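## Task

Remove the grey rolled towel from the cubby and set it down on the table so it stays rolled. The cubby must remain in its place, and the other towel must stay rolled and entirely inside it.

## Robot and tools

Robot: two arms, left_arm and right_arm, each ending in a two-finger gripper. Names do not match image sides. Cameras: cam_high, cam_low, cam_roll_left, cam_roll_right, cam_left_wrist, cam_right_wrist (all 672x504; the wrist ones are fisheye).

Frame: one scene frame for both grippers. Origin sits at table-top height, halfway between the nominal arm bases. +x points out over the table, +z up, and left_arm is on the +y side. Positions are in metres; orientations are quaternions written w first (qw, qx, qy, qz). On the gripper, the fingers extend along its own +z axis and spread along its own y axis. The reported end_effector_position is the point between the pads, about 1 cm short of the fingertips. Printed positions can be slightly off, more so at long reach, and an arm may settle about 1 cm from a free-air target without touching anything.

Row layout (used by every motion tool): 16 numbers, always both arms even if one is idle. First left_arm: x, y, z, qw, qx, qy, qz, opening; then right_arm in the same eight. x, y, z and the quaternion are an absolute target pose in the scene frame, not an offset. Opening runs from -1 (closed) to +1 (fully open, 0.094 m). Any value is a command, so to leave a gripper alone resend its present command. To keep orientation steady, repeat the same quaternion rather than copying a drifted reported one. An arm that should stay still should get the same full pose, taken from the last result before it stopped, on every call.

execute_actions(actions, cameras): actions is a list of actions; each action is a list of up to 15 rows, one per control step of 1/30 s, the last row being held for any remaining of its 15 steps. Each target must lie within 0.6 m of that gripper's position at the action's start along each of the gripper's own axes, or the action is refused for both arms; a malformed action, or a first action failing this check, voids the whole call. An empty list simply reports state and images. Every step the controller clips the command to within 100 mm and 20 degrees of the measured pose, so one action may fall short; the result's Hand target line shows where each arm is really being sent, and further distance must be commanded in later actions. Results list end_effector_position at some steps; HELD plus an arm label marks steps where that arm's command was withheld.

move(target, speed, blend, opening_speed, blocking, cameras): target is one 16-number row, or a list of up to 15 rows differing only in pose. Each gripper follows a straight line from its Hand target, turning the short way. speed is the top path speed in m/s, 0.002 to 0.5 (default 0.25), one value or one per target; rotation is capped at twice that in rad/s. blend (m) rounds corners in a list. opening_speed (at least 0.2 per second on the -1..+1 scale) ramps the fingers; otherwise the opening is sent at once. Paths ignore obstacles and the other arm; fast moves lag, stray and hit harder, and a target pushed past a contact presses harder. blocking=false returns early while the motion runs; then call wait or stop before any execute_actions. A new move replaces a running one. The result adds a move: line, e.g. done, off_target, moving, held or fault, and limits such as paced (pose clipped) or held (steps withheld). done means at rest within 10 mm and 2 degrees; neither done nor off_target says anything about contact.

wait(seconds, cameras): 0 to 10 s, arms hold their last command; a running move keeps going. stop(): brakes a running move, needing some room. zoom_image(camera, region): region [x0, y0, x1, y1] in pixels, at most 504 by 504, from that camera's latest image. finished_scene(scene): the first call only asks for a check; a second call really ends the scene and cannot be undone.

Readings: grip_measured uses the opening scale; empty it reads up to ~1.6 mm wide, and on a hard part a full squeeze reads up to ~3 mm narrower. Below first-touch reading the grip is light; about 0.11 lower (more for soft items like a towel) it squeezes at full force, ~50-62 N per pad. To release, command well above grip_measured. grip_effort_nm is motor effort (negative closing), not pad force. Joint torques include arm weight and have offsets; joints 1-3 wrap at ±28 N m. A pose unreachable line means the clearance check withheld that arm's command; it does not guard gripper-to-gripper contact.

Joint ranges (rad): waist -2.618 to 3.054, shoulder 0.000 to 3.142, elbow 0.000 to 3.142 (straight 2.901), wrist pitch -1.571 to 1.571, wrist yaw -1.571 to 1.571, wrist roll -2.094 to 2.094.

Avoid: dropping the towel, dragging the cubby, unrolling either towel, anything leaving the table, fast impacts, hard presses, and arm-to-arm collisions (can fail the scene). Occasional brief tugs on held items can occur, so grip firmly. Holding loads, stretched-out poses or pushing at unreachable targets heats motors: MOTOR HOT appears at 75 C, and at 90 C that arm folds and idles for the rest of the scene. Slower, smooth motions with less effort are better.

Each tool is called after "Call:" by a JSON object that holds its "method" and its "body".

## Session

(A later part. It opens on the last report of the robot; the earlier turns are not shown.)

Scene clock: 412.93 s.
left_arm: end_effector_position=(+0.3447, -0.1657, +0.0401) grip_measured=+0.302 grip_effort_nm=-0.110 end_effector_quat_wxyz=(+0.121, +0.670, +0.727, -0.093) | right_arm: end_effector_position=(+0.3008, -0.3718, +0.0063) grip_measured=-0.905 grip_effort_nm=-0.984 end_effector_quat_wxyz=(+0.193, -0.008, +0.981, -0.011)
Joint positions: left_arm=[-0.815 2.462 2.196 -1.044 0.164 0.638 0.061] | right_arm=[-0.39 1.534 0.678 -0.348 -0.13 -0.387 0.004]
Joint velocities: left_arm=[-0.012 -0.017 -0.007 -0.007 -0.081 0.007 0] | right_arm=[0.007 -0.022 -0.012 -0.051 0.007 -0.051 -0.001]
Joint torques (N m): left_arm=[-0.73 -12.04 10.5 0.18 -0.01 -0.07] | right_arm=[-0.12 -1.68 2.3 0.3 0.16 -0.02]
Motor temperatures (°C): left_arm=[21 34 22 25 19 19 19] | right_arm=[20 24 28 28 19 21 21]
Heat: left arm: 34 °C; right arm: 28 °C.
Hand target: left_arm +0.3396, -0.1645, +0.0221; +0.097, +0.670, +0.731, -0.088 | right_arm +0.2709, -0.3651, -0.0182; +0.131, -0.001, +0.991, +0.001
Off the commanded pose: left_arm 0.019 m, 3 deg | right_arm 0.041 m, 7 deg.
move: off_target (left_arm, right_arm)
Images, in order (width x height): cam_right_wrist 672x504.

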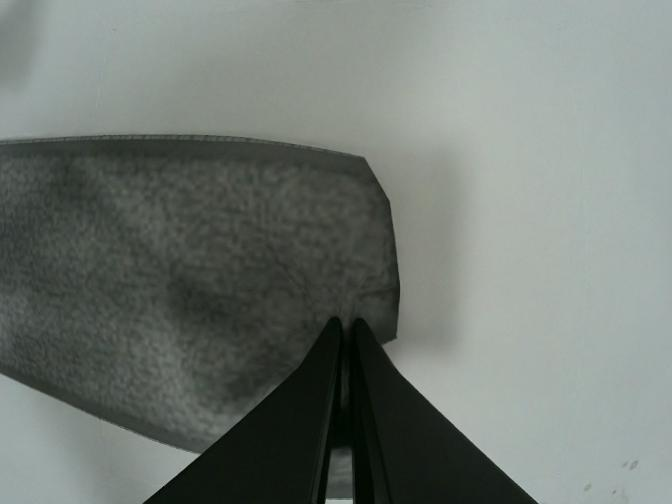

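Call:
{"method": "move", "body": {"target": [[0.340,-0.165,0.022,0.0962,0.6698,0.7310,-0.0882,0.3,0.280,-0.40,0.015,0.1305,0,0.9914,0,-0.98]], "speed": 0.05, "cameras": ["cam_right_wrist","cam_left_wrist"]}}

Scene clock: 415.80 s.
left_arm: end_effector_position=(+0.3427, -0.1636, +0.0345) grip_measured=+0.302 grip_effort_nm=-0.110 end_effector_quat_wxyz=(+0.112, +0.670, +0.728, -0.092) | right_arm: end_effector_position=(+0.2763, -0.3947, +0.0124) grip_measured=-0.910 grip_effort_nm=-1.033 end_effector_quat_wxyz=(+0.132, +0.000, +0.991, +0.004)
Joint positions: left_arm=[-0.815 2.472 2.196 -1.053 0.162 0.638 0.061] | right_arm=[-0.497 1.561 0.78 -0.559 -0.134 -0.486 0.004]
Joint velocities: left_arm=[0.002 -0.012 0.002 0.022 -0.066 0.022 0] | right_arm=[-0.012 0.012 0.007 -0.007 0.095 -0.037 -0.001]
Joint torques (N m): left_arm=[-0.72 -12.75 10.66 0.23 0.01 -0.07] | right_arm=[-0.43 -3.88 7.56 0.39 -0.09 -0.07]
Motor temperatures (°C): left_arm=[21 34 22 25 19 18 19] | right_arm=[20 24 28 28 19 21 21]
Heat: left arm: 34 °C; right arm: 28 °C.
Hand target: left_arm +0.3397, -0.1648, +0.0221; +0.097, +0.670, +0.731, -0.088 | right_arm +0.2807, -0.3992, +0.0157; +0.132, +0.000, +0.991, +0.003
Off the commanded pose: left_arm 0.013 m, 2 deg | right_arm 0.007 m, 1 deg.
move: off_target (left_arm)
Images, in order (width x height): cam_left_wrist 672x504, cam_right_wrist 672x504.

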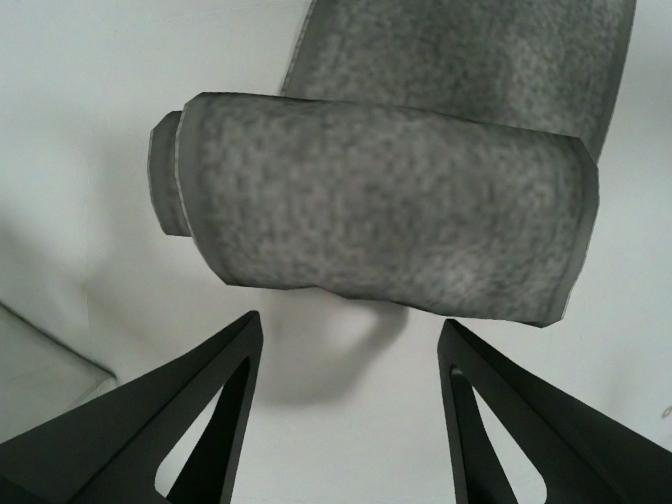

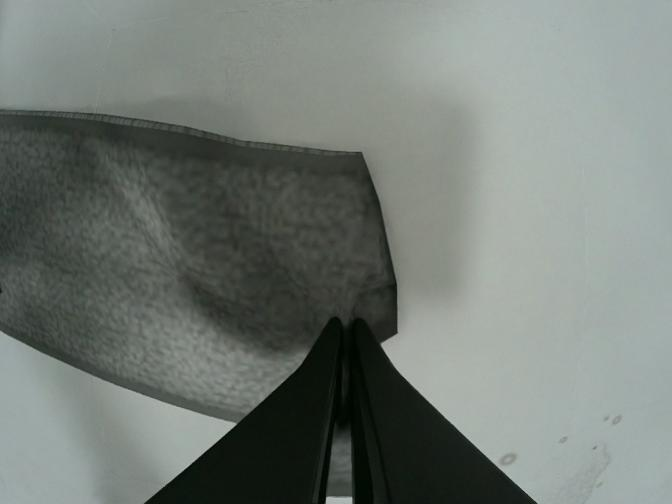

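Call:
{"method": "move", "body": {"target": [[0.335,-0.13,0.12,0.0962,0.6698,0.7310,-0.0882,0.3,0.28,-0.38,0.06,0.1305,0,0.9914,0,-0.98],[0.32,0.0,0.15,0.0962,0.6698,0.7310,-0.0882,0.3,0.295,-0.29,0.13,0.1305,0,0.9914,0,-0.98],[0.31,0.11,0.15,0.0962,0.6698,0.7310,-0.0882,0.3,0.305,-0.20,0.15,0.1305,0,0.9914,0,-0.98]], "speed": 0.12, "blend": 0.03}}

Scene clock: 420.80 s.
left_arm: end_effector_position=(+0.3210, +0.1102, +0.1472) grip_measured=+0.302 grip_effort_nm=-0.105 end_effector_quat_wxyz=(+0.094, +0.666, +0.735, -0.079) | right_arm: end_effector_position=(+0.3009, -0.2066, +0.1419) grip_measured=-0.910 grip_effort_nm=-1.023 end_effector_quat_wxyz=(+0.121, -0.005, +0.993, -0.012)
Joint positions: left_arm=[-0.292 1.763 1.571 -1.271 0.223 1.153 0.061] | right_arm=[0.292 1.46 1.23 -1.114 0.089 0.267 0.004]
Joint velocities: left_arm=[-0.022 0.002 0.007 -0.037 -0.037 0.007 0] | right_arm=[0.007 -0.012 0.002 -0.007 -0.022 0.007 0]
Joint torques (N m): left_arm=[0.13 -11.74 5.52 0.14 0.32 0.12] | right_arm=[0.21 -3.75 8.62 0.45 0.11 0.03]
Motor temperatures (°C): left_arm=[21 35 22 25 19 18 19] | right_arm=[20 25 29 28 19 21 21]
Heat: left arm: 35 °C; right arm: 29 °C.
Hand target: left_arm +0.3137, +0.1100, +0.1503; +0.099, +0.669, +0.731, -0.086 | right_arm +0.3070, -0.2057, +0.1490; +0.128, -0.002, +0.992, -0.014
Off the commanded pose: left_arm 0.011 m, 1 deg | right_arm 0.011 m, 2 deg.
move: off_target (left_arm, right_arm)

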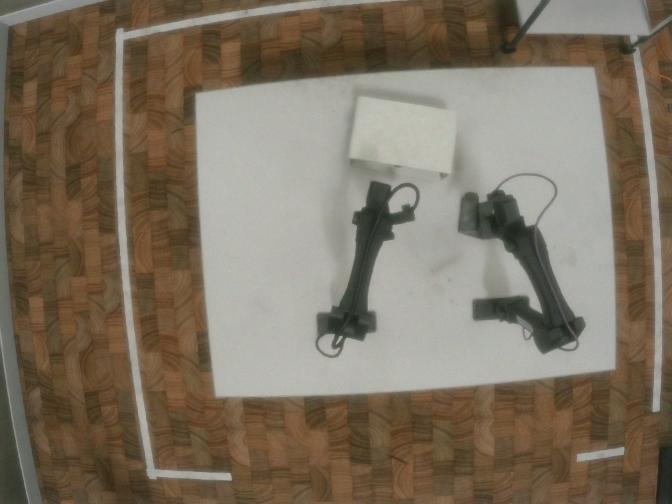

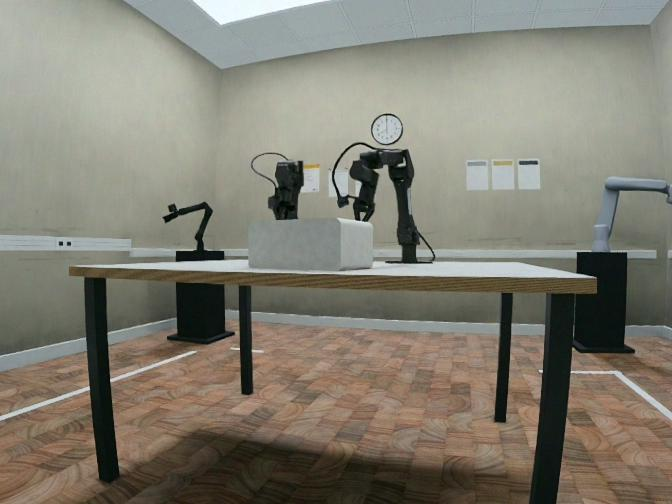

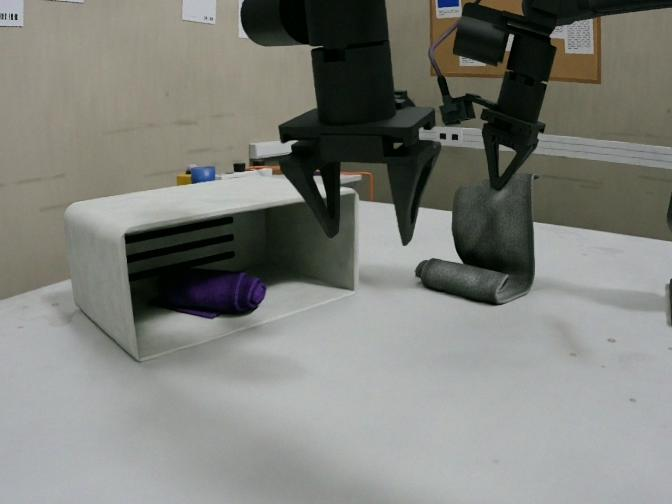

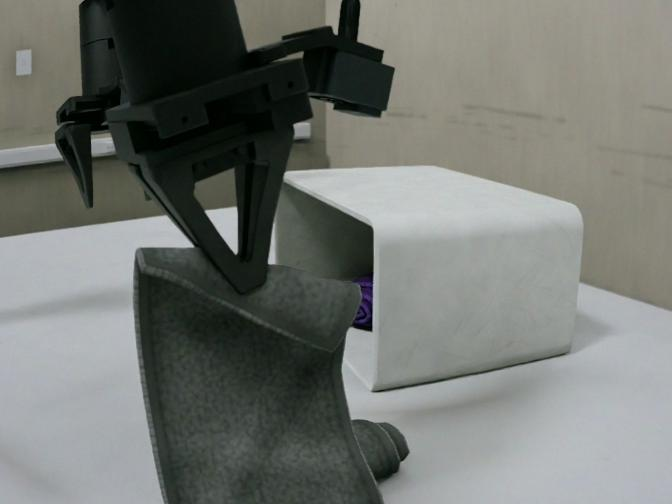

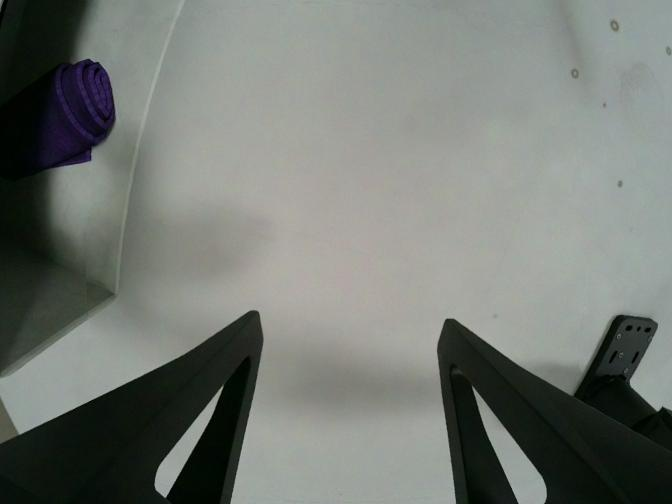

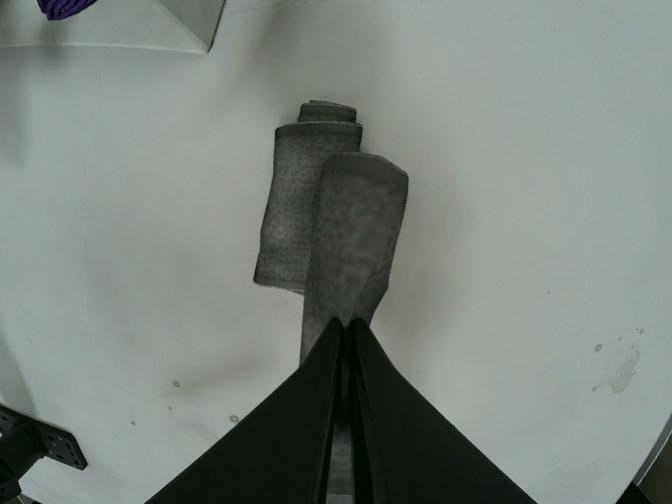

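Call:
{"method": "move", "body": {"target": [[0.31,0.11,0.15,0.0962,0.6698,0.7310,-0.0882,0.3,0.322,-0.17,0.125,0.1291,0.1465,0.9805,-0.0193,-0.98],[0.31,0.11,0.15,0.0962,0.6698,0.7310,-0.0882,0.3,0.335,-0.13,0.085,0.1291,0.1465,0.9805,-0.0193,-0.98]], "speed": 0.08, "blend": 0.02}}

Scene clock: 425.63 s.
left_arm: end_effector_position=(+0.3190, +0.1106, +0.1455) grip_measured=+0.302 grip_effort_nm=-0.105 end_effector_quat_wxyz=(+0.092, +0.666, +0.736, -0.081) | right_arm: end_effector_position=(+0.3232, -0.1367, +0.0808) grip_measured=-0.910 grip_effort_nm=-1.033 end_effector_quat_wxyz=(+0.116, +0.144, +0.982, -0.026)
Joint positions: left_arm=[-0.292 1.762 1.563 -1.271 0.223 1.153 0.061] | right_arm=[0.518 1.716 1.251 -0.952 0.183 0.789 0.004]
Joint velocities: left_arm=[-0.017 -0.007 0.007 -0.022 -0.007 0.022 -0.001] | right_arm=[-0.007 -0.012 -0.012 -0.007 -0.081 -0.007 -0.001]
Joint torques (N m): left_arm=[-0.02 -12.04 5.57 0.07 0.32 0.12] | right_arm=[0.32 -5.7 7.69 0.56 0.18 0.03]
Motor temperatures (°C): left_arm=[21 35 21 25 19 18 19] | right_arm=[20 25 29 27 19 21 21]
Heat: left arm: 35 °C; right arm: 29 °C.
Hand target: left_arm +0.3102, +0.1100, +0.1498; +0.096, +0.670, +0.731, -0.088 | right_arm +0.3334, -0.1321, +0.0847; +0.131, +0.146, +0.980, -0.023
Off the commanded pose: left_arm 0.010 m, 1 deg | right_arm 0.014 m, 2 deg.
move: off_target (right_arm)

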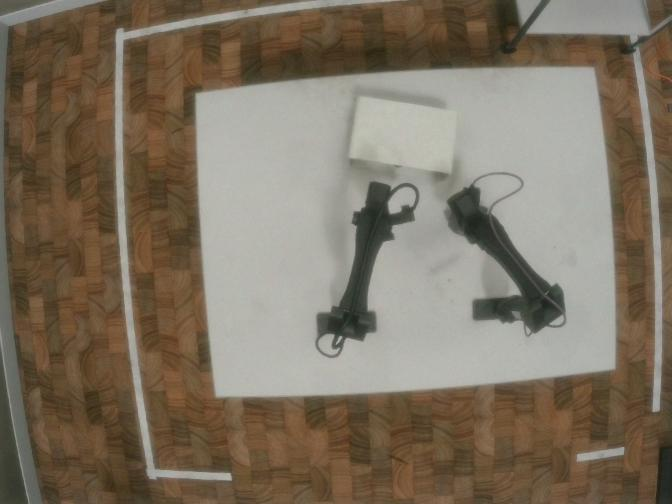

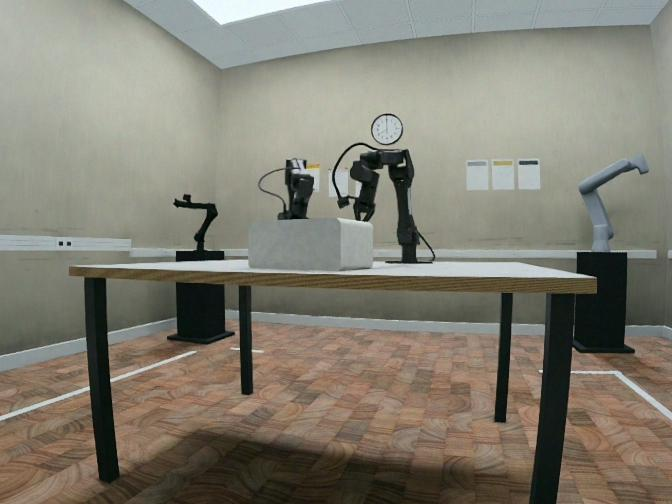

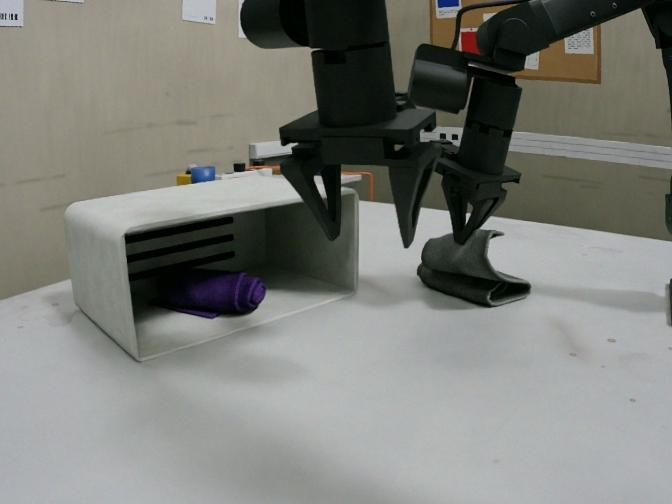

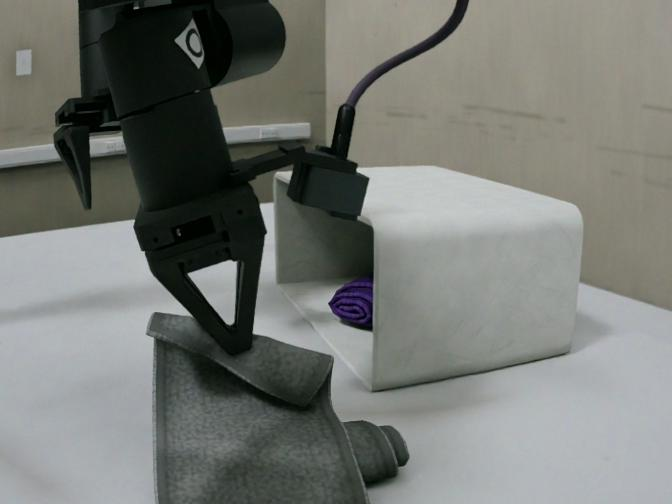

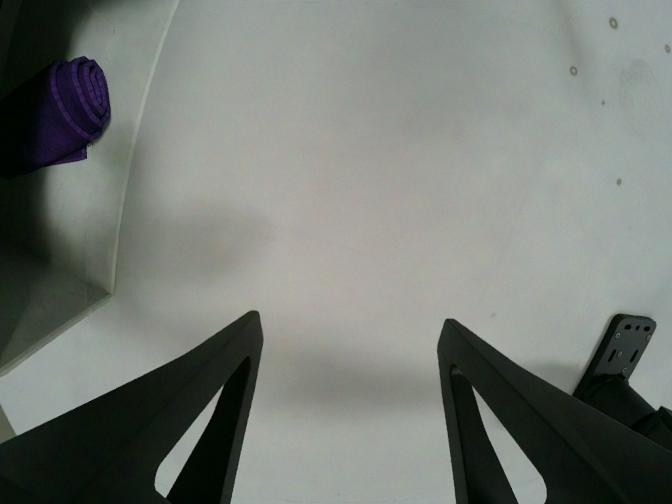

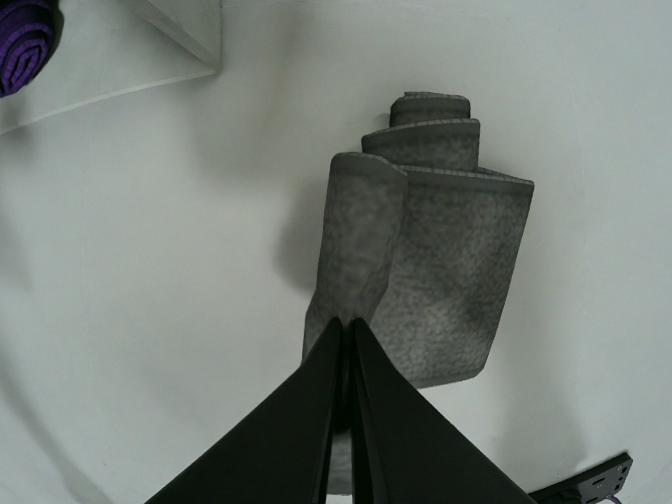

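Call:
{"method": "move", "body": {"target": [[0.31,0.11,0.15,0.0962,0.6698,0.7310,-0.0882,0.3,0.346,-0.118,0.055,0.1291,0.1465,0.9805,-0.0193,-0.98],[0.31,0.11,0.15,0.0962,0.6698,0.7310,-0.0882,0.3,0.346,-0.115,0.02,0.1291,0.1465,0.9805,-0.0193,-0.98]], "speed": 0.06}}

Scene clock: 428.57 s.
left_arm: end_effector_position=(+0.3190, +0.1106, +0.1455) grip_measured=+0.302 grip_effort_nm=-0.105 end_effector_quat_wxyz=(+0.092, +0.666, +0.736, -0.081) | right_arm: end_effector_position=(+0.3470, -0.1149, +0.0290) grip_measured=-0.910 grip_effort_nm=-1.028 end_effector_quat_wxyz=(+0.133, +0.147, +0.980, -0.011)
Joint positions: left_arm=[-0.292 1.762 1.563 -1.271 0.223 1.153 0.061] | right_arm=[0.538 1.856 1.199 -0.719 0.184 0.812 0.004]
Joint velocities: left_arm=[0.017 -0.012 0.007 0.022 0.037 -0.11 0] | right_arm=[-0.002 0.002 -0.007 -0.066 0.081 0.037 0.001]
Joint torques (N m): left_arm=[-0.02 -12.03 5.6 0.07 0.32 0.12] | right_arm=[0.47 -6.48 4.1 0.61 0.16 0.03]
Motor temperatures (°C): left_arm=[21 35 21 25 19 18 19] | right_arm=[20 25 29 27 19 21 21]
Heat: left arm: 35 °C; right arm: 29 °C.
Hand target: left_arm +0.3102, +0.1100, +0.1499; +0.096, +0.670, +0.731, -0.088 | right_arm +0.3443, -0.1161, +0.0198; +0.129, +0.146, +0.981, -0.020
Off the commanded pose: left_arm 0.010 m, 1 deg | right_arm 0.009 m, 1 deg.
move: done

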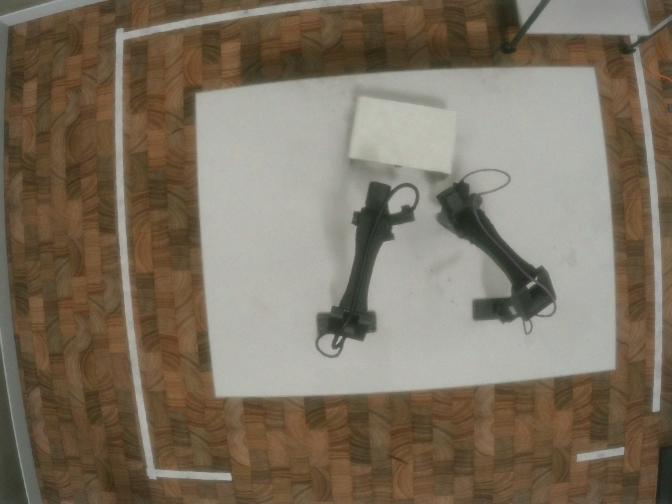

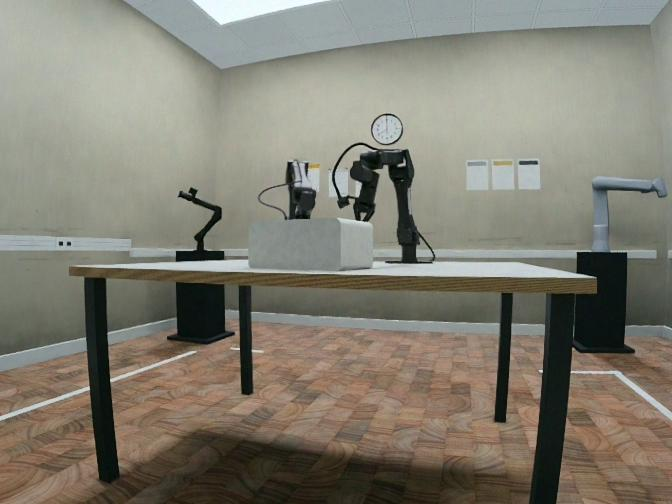

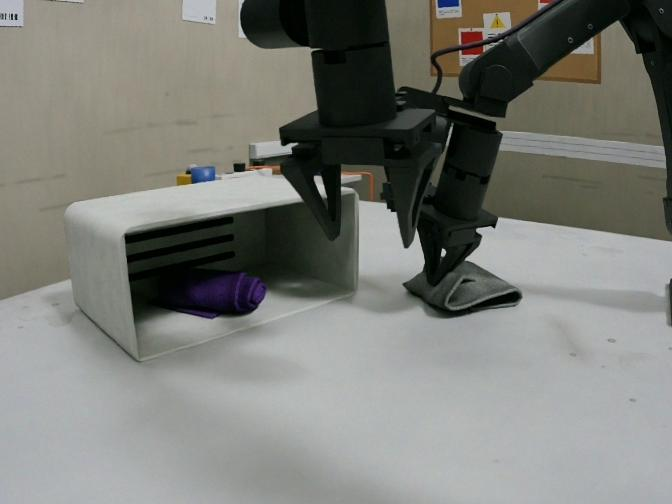

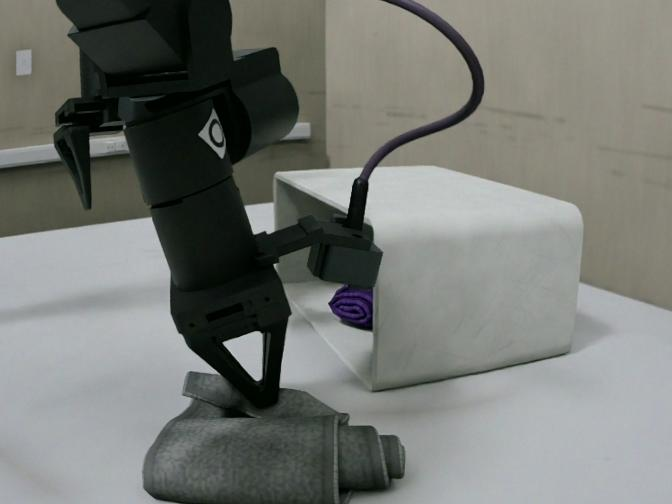

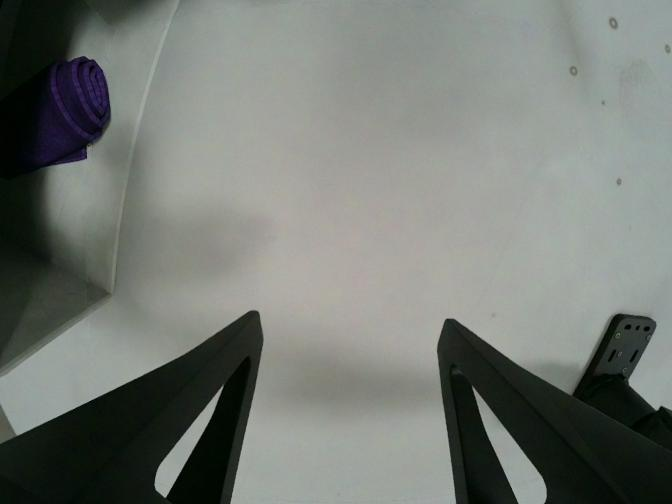

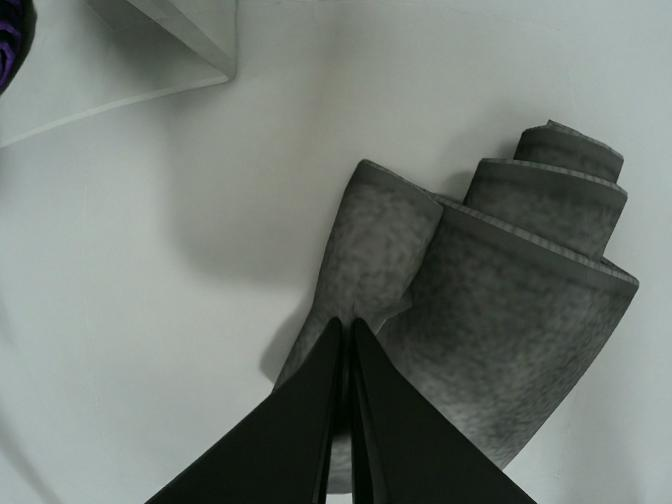

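Call:
{"method": "execute_actions", "body": {"actions": [], "cameras": ["cam_high","cam_roll_right","cam_left_wrist"]}}

Call:
{"method": "zoom_image", "body": {"camera": "cam_high", "region": [390, 130, 550, 250]}}

Call:
{"method": "zoom_image", "body": {"camera": "cam_roll_right", "region": [100, 330, 450, 504]}}

Scene clock: 431.67 s.
left_arm: end_effector_position=(+0.3190, +0.1106, +0.1455) grip_measured=+0.302 grip_effort_nm=-0.105 end_effector_quat_wxyz=(+0.092, +0.666, +0.736, -0.081) | right_arm: end_effector_position=(+0.3472, -0.1148, +0.0290) grip_measured=-0.910 grip_effort_nm=-1.033 end_effector_quat_wxyz=(+0.133, +0.147, +0.980, -0.011)
Joint positions: left_arm=[-0.292 1.762 1.563 -1.271 0.223 1.153 0.061] | right_arm=[0.538 1.856 1.199 -0.718 0.184 0.813 0.004]
Joint velocities: left_arm=[0.002 -0.002 0.002 -0.037 0.066 0.022 -0.001] | right_arm=[-0.007 -0.002 -0.002 0.007 -0.066 -0.037 0]
Joint torques (N m): left_arm=[-0.03 -12.03 5.6 0.07 0.32 0.12] | right_arm=[0.49 -6.5 4.08 0.61 0.16 0.03]
Motor temperatures (°C): left_arm=[21 35 21 25 19 18 19] | right_arm=[20 25 29 27 19 21 22]
Heat: left arm: 35 °C; right arm: 29 °C.
Hand target: left_arm +0.3102, +0.1100, +0.1499; +0.096, +0.670, +0.731, -0.088 | right_arm +0.3443, -0.1161, +0.0198; +0.129, +0.146, +0.981, -0.020
Tool commands: left_gripper/opening=+0.3 right_gripper/opening=-0.98
Off the commanded pose: left_arm 0.010 m, 1 deg | right_arm 0.009 m, 1 deg.
Images, in order (width x height): cam_high 672x504, cam_roll_right 672x504, cam_left_wrist 672x504.

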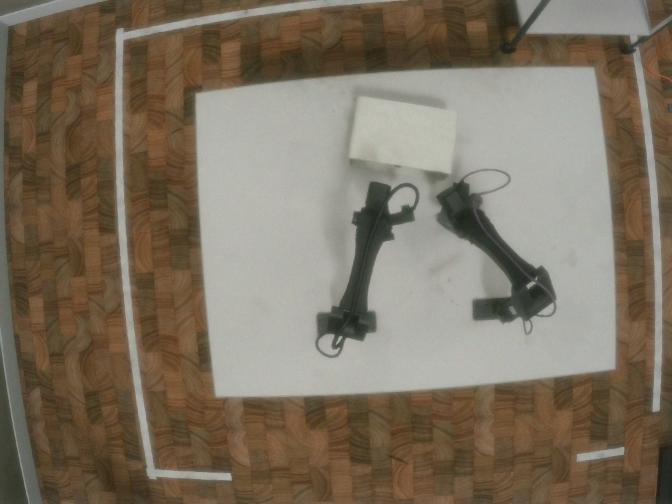

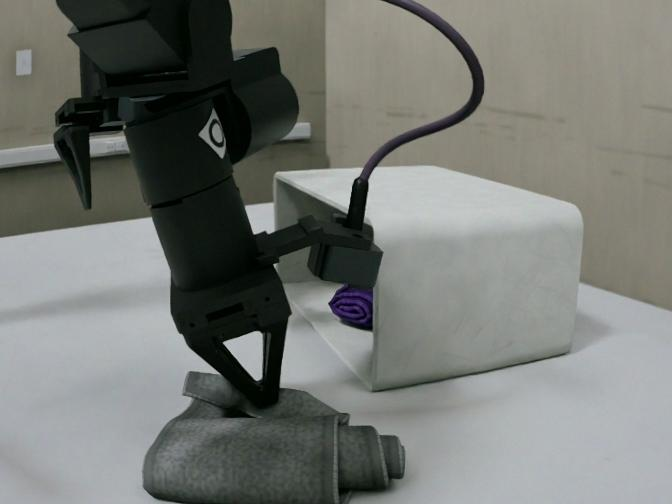

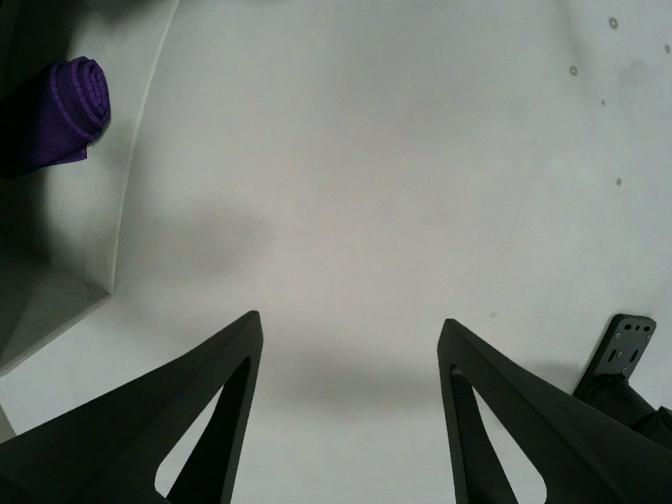

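Scaled by 3.150 from the camera's 672x504 image, which has a finer 960x720 frame.

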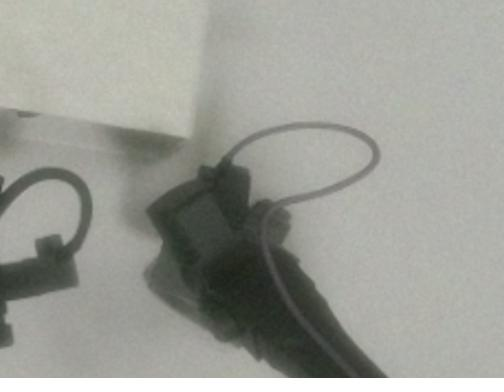

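Scaled by 1.440 from the camera's 672x504 image, which has a finer 960x720 frame.

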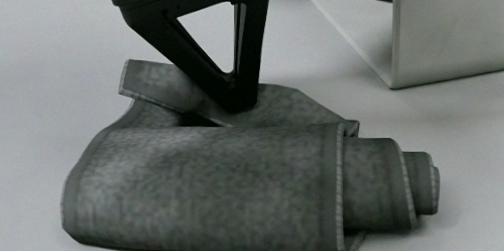

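Call:
{"method": "move", "body": {"target": [0.31,0.11,0.15,0.0962,0.6698,0.7310,-0.0882,0.3,0.346,-0.115,0.02,0.1291,0.1465,0.9805,-0.0193,-0.6], "opening_speed": 0.6, "cameras": ["cam_roll_right"]}}

Call:
{"method": "move", "body": {"target": [[0.31,0.11,0.15,0.0962,0.6698,0.7310,-0.0882,0.3,0.340,-0.115,0.13,0.1291,0.1465,0.9805,-0.0193,-0.6],[0.31,0.11,0.15,0.0962,0.6698,0.7310,-0.0882,0.3,0.29,-0.30,0.16,0.1291,0.1465,0.9805,-0.0193,-0.6]], "speed": [0.08,0.2]}}

Call:
{"method": "zoom_image", "body": {"camera": "cam_high", "region": [390, 130, 550, 250]}}

Call:
{"method": "zoom_image", "body": {"camera": "cam_roll_right", "region": [100, 330, 450, 504]}}

Call:
{"method": "zoom_image", "body": {"camera": "cam_roll_left", "region": [300, 220, 520, 350]}}

Scene clock: 433.77 s.
left_arm: end_effector_position=(+0.3190, +0.1106, +0.1455) grip_measured=+0.302 grip_effort_nm=-0.105 end_effector_quat_wxyz=(+0.092, +0.666, +0.736, -0.081) | right_arm: end_effector_position=(+0.3472, -0.1148, +0.0290) grip_measured=-0.603 grip_effort_nm=0.134 end_effector_quat_wxyz=(+0.133, +0.147, +0.980, -0.011)
Joint positions: left_arm=[-0.292 1.762 1.563 -1.271 0.223 1.153 0.061] | right_arm=[0.538 1.856 1.199 -0.718 0.184 0.813 0.019]
Joint velocities: left_arm=[-0.002 -0.002 0.007 0.037 0.007 0.007 0.001] | right_arm=[0.002 0.002 -0.002 -0.022 -0.095 -0.037 0.001]
Joint torques (N m): left_arm=[-0.02 -12.03 5.6 0.07 0.32 0.12] | right_arm=[0.42 -6.19 4.7 0.58 0.15 0.03]
Motor temperatures (°C): left_arm=[21 35 21 25 19 18 19] | right_arm=[20 25 29 27 19 21 22]
Heat: left arm: 35 °C; right arm: 29 °C.
Hand target: left_arm +0.3102, +0.1100, +0.1499; +0.096, +0.670, +0.731, -0.088 | right_arm +0.3456, -0.1153, +0.0203; +0.129, +0.146, +0.981, -0.019
Off the commanded pose: left_arm 0.010 m, 1 deg | right_arm 0.009 m, 1 deg.
move: done
Images, in order (width x height): cam_roll_right 672x504.

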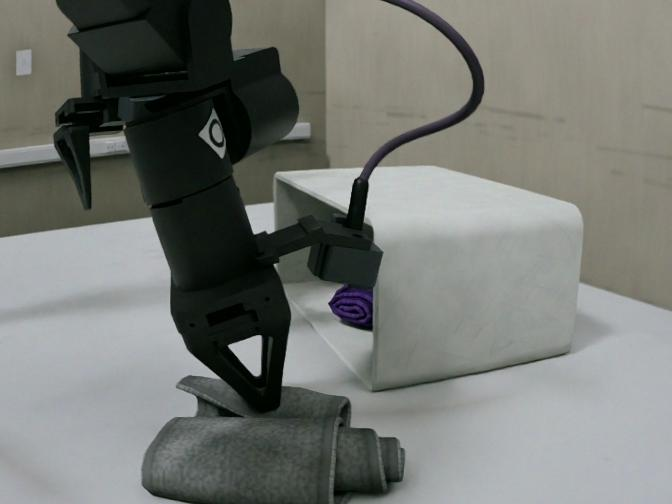

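Scene clock: 437.00 s.
left_arm: end_effector_position=(+0.3190, +0.1106, +0.1455) grip_measured=+0.302 grip_effort_nm=-0.105 end_effector_quat_wxyz=(+0.092, +0.666, +0.736, -0.081) | right_arm: end_effector_position=(+0.3009, -0.2958, +0.1600) grip_measured=-0.603 grip_effort_nm=0.134 end_effector_quat_wxyz=(+0.128, +0.150, +0.980, -0.010)
Joint positions: left_arm=[-0.292 1.762 1.563 -1.271 0.223 1.153 0.061] | right_arm=[-0.034 1.411 1.255 -1.162 0.048 0.258 0.019]
Joint velocities: left_arm=[0.002 0.002 -0.017 -0.022 0.037 -0.022 0] | right_arm=[-0.012 -0.002 -0.007 -0.022 0.007 -0.037 0.001]
Joint torques (N m): left_arm=[-0.02 -12.03 5.59 0.07 0.32 0.12] | right_arm=[-0.2 -6.39 4.34 0.48 -0.04 -0.07]
Motor temperatures (°C): left_arm=[21 35 21 24 19 18 19] | right_arm=[20 26 29 27 19 21 21]
Heat: left arm: 35 °C; right arm: 29 °C.
Hand target: left_arm +0.3102, +0.1100, +0.1499; +0.096, +0.670, +0.731, -0.088 | right_arm +0.2937, -0.2956, +0.1608; +0.126, +0.148, +0.981, -0.009
Off the commanded pose: left_arm 0.010 m, 1 deg | right_arm 0.012 m, 1 deg.
move: off_target (right_arm)

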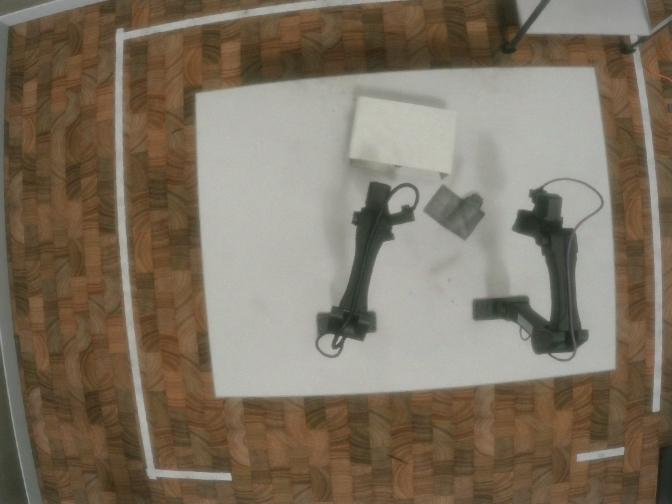

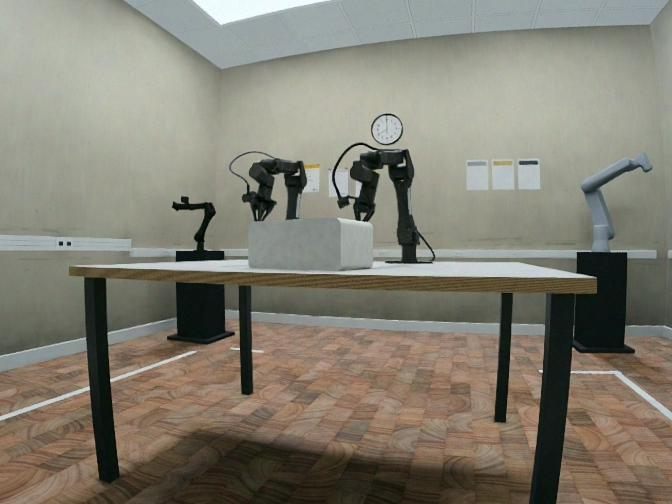

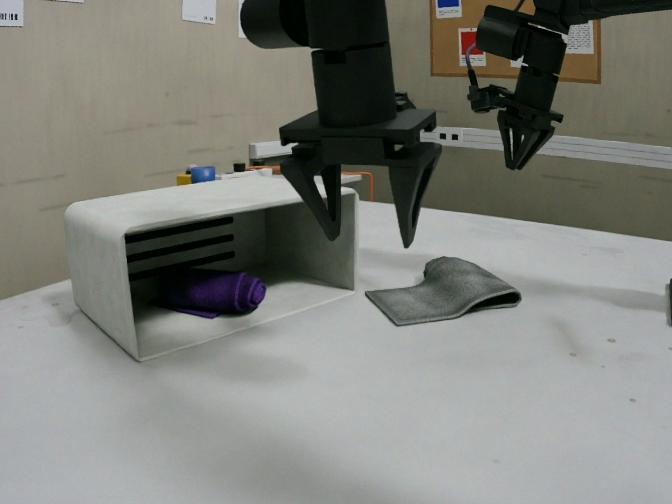

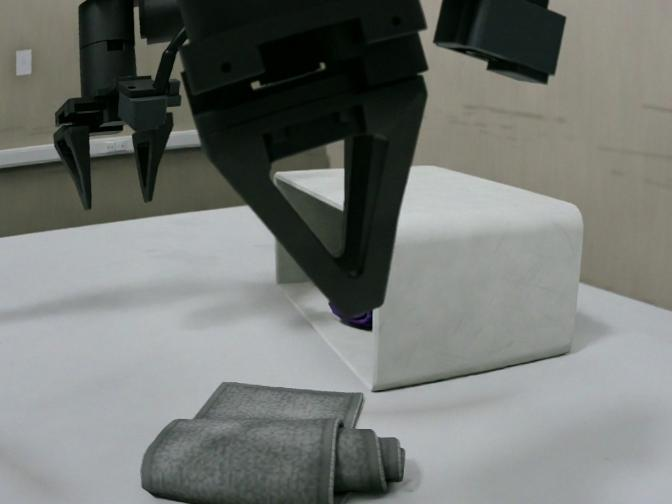

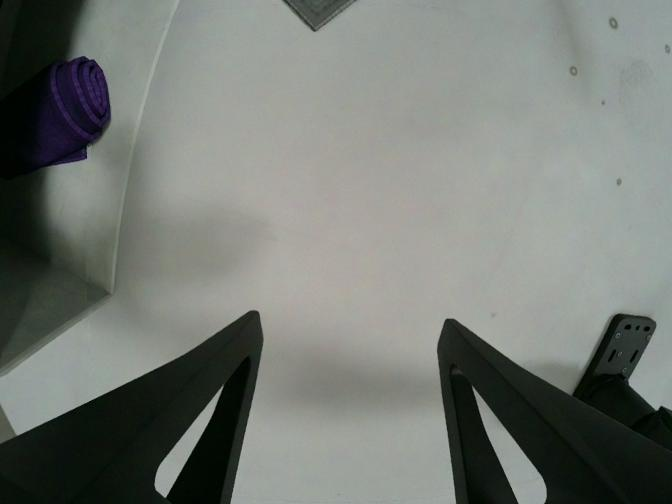

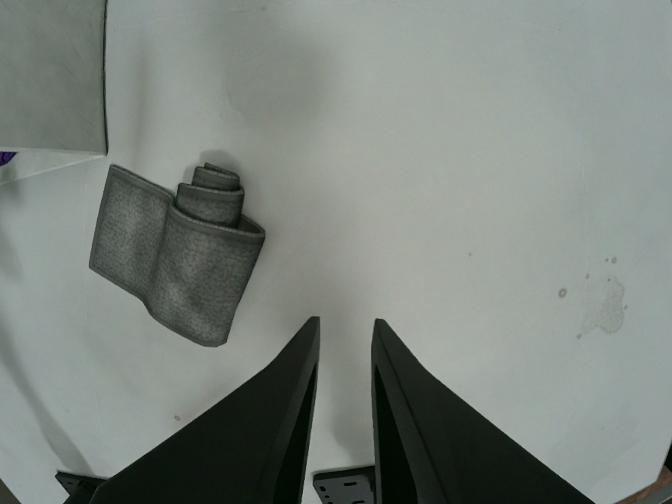

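Scaled by 3.150 from the camera's 672x504 image, which has a finer 960x720 frame.

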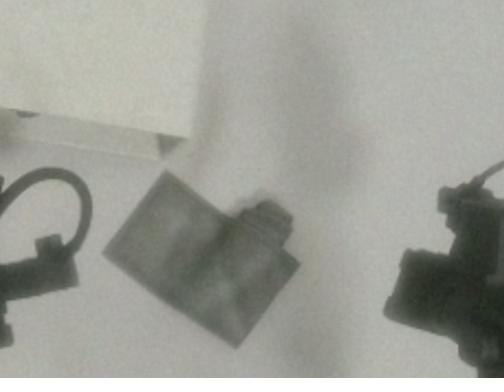

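Scaled by 1.440 from the camera's 672x504 image, which has a finer 960x720 frame.

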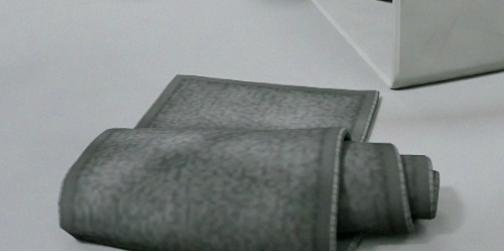

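Scaled by 2.291 from the camera's 672x504 image, which has a finer 960x720 frame.

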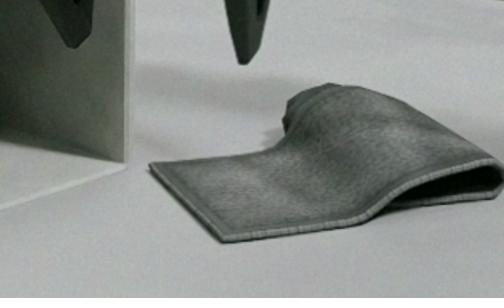

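Call:
{"method": "move", "body": {"target": [0.31,0.11,0.15,0.0962,0.6698,0.7310,-0.0882,0.3,0.36,-0.235,0.12,0.1291,0.1465,0.9805,-0.0193,-0.9], "cameras": ["cam_right_wrist","cam_high"]}}

Call:
{"method": "zoom_image", "body": {"camera": "cam_high", "region": [390, 130, 550, 250]}}

Scene clock: 442.90 s.
left_arm: end_effector_position=(+0.3190, +0.1106, +0.1455) grip_measured=+0.302 grip_effort_nm=-0.105 end_effector_quat_wxyz=(+0.092, +0.666, +0.736, -0.081) | right_arm: end_effector_position=(+0.3455, -0.2365, +0.1113) grip_measured=-0.897 grip_effort_nm=-0.134 end_effector_quat_wxyz=(+0.109, +0.142, +0.984, -0.024)
Joint positions: left_arm=[-0.292 1.762 1.563 -1.271 0.223 1.153 0.061] | right_arm=[0.182 1.643 1.292 -1.026 0.115 0.453 0.005]
Joint velocities: left_arm=[0.012 0.007 -0.002 -0.037 -0.037 -0.007 0] | right_arm=[0.012 -0.002 -0.007 -0.037 0.007 -0.051 0]
Joint torques (N m): left_arm=[-0.03 -12.04 5.59 0.07 0.32 0.12] | right_arm=[0.03 -5.61 8.35 0.62 0.14 0.04]
Motor temperatures (°C): left_arm=[21 35 21 24 19 18 19] | right_arm=[20 26 29 27 19 21 21]
Heat: left arm: 35 °C; right arm: 29 °C.
Hand target: left_arm +0.3102, +0.1100, +0.1499; +0.096, +0.670, +0.731, -0.088 | right_arm +0.3581, -0.2361, +0.1194; +0.129, +0.146, +0.981, -0.023
Off the commanded pose: left_arm 0.010 m, 1 deg | right_arm 0.017 m, 2 deg.
move: off_target (right_arm)
Images, in order (width x height): cam_high 672x504, cam_right_wrist 672x504.

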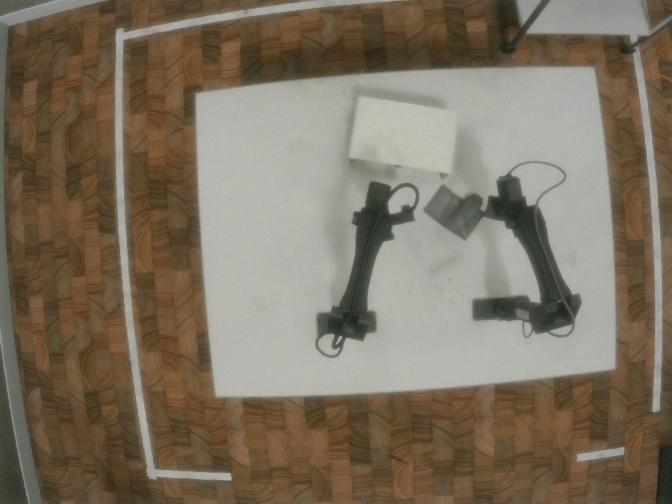

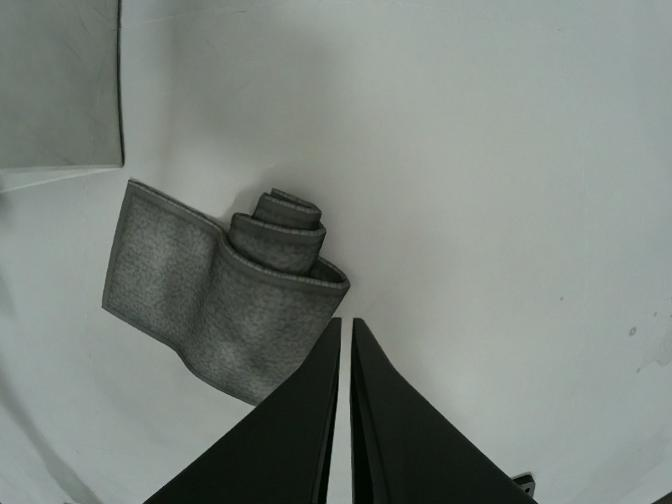

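Scaled by 3.150 from the camera's 672x504 image, which has a finer 960x720 frame.

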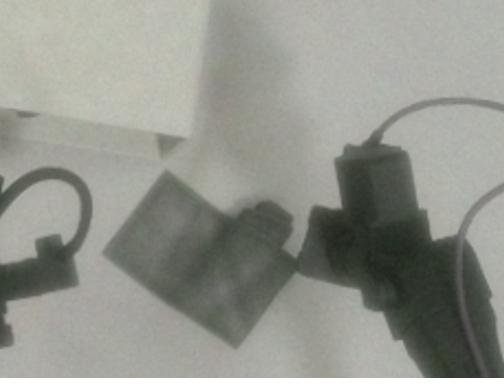

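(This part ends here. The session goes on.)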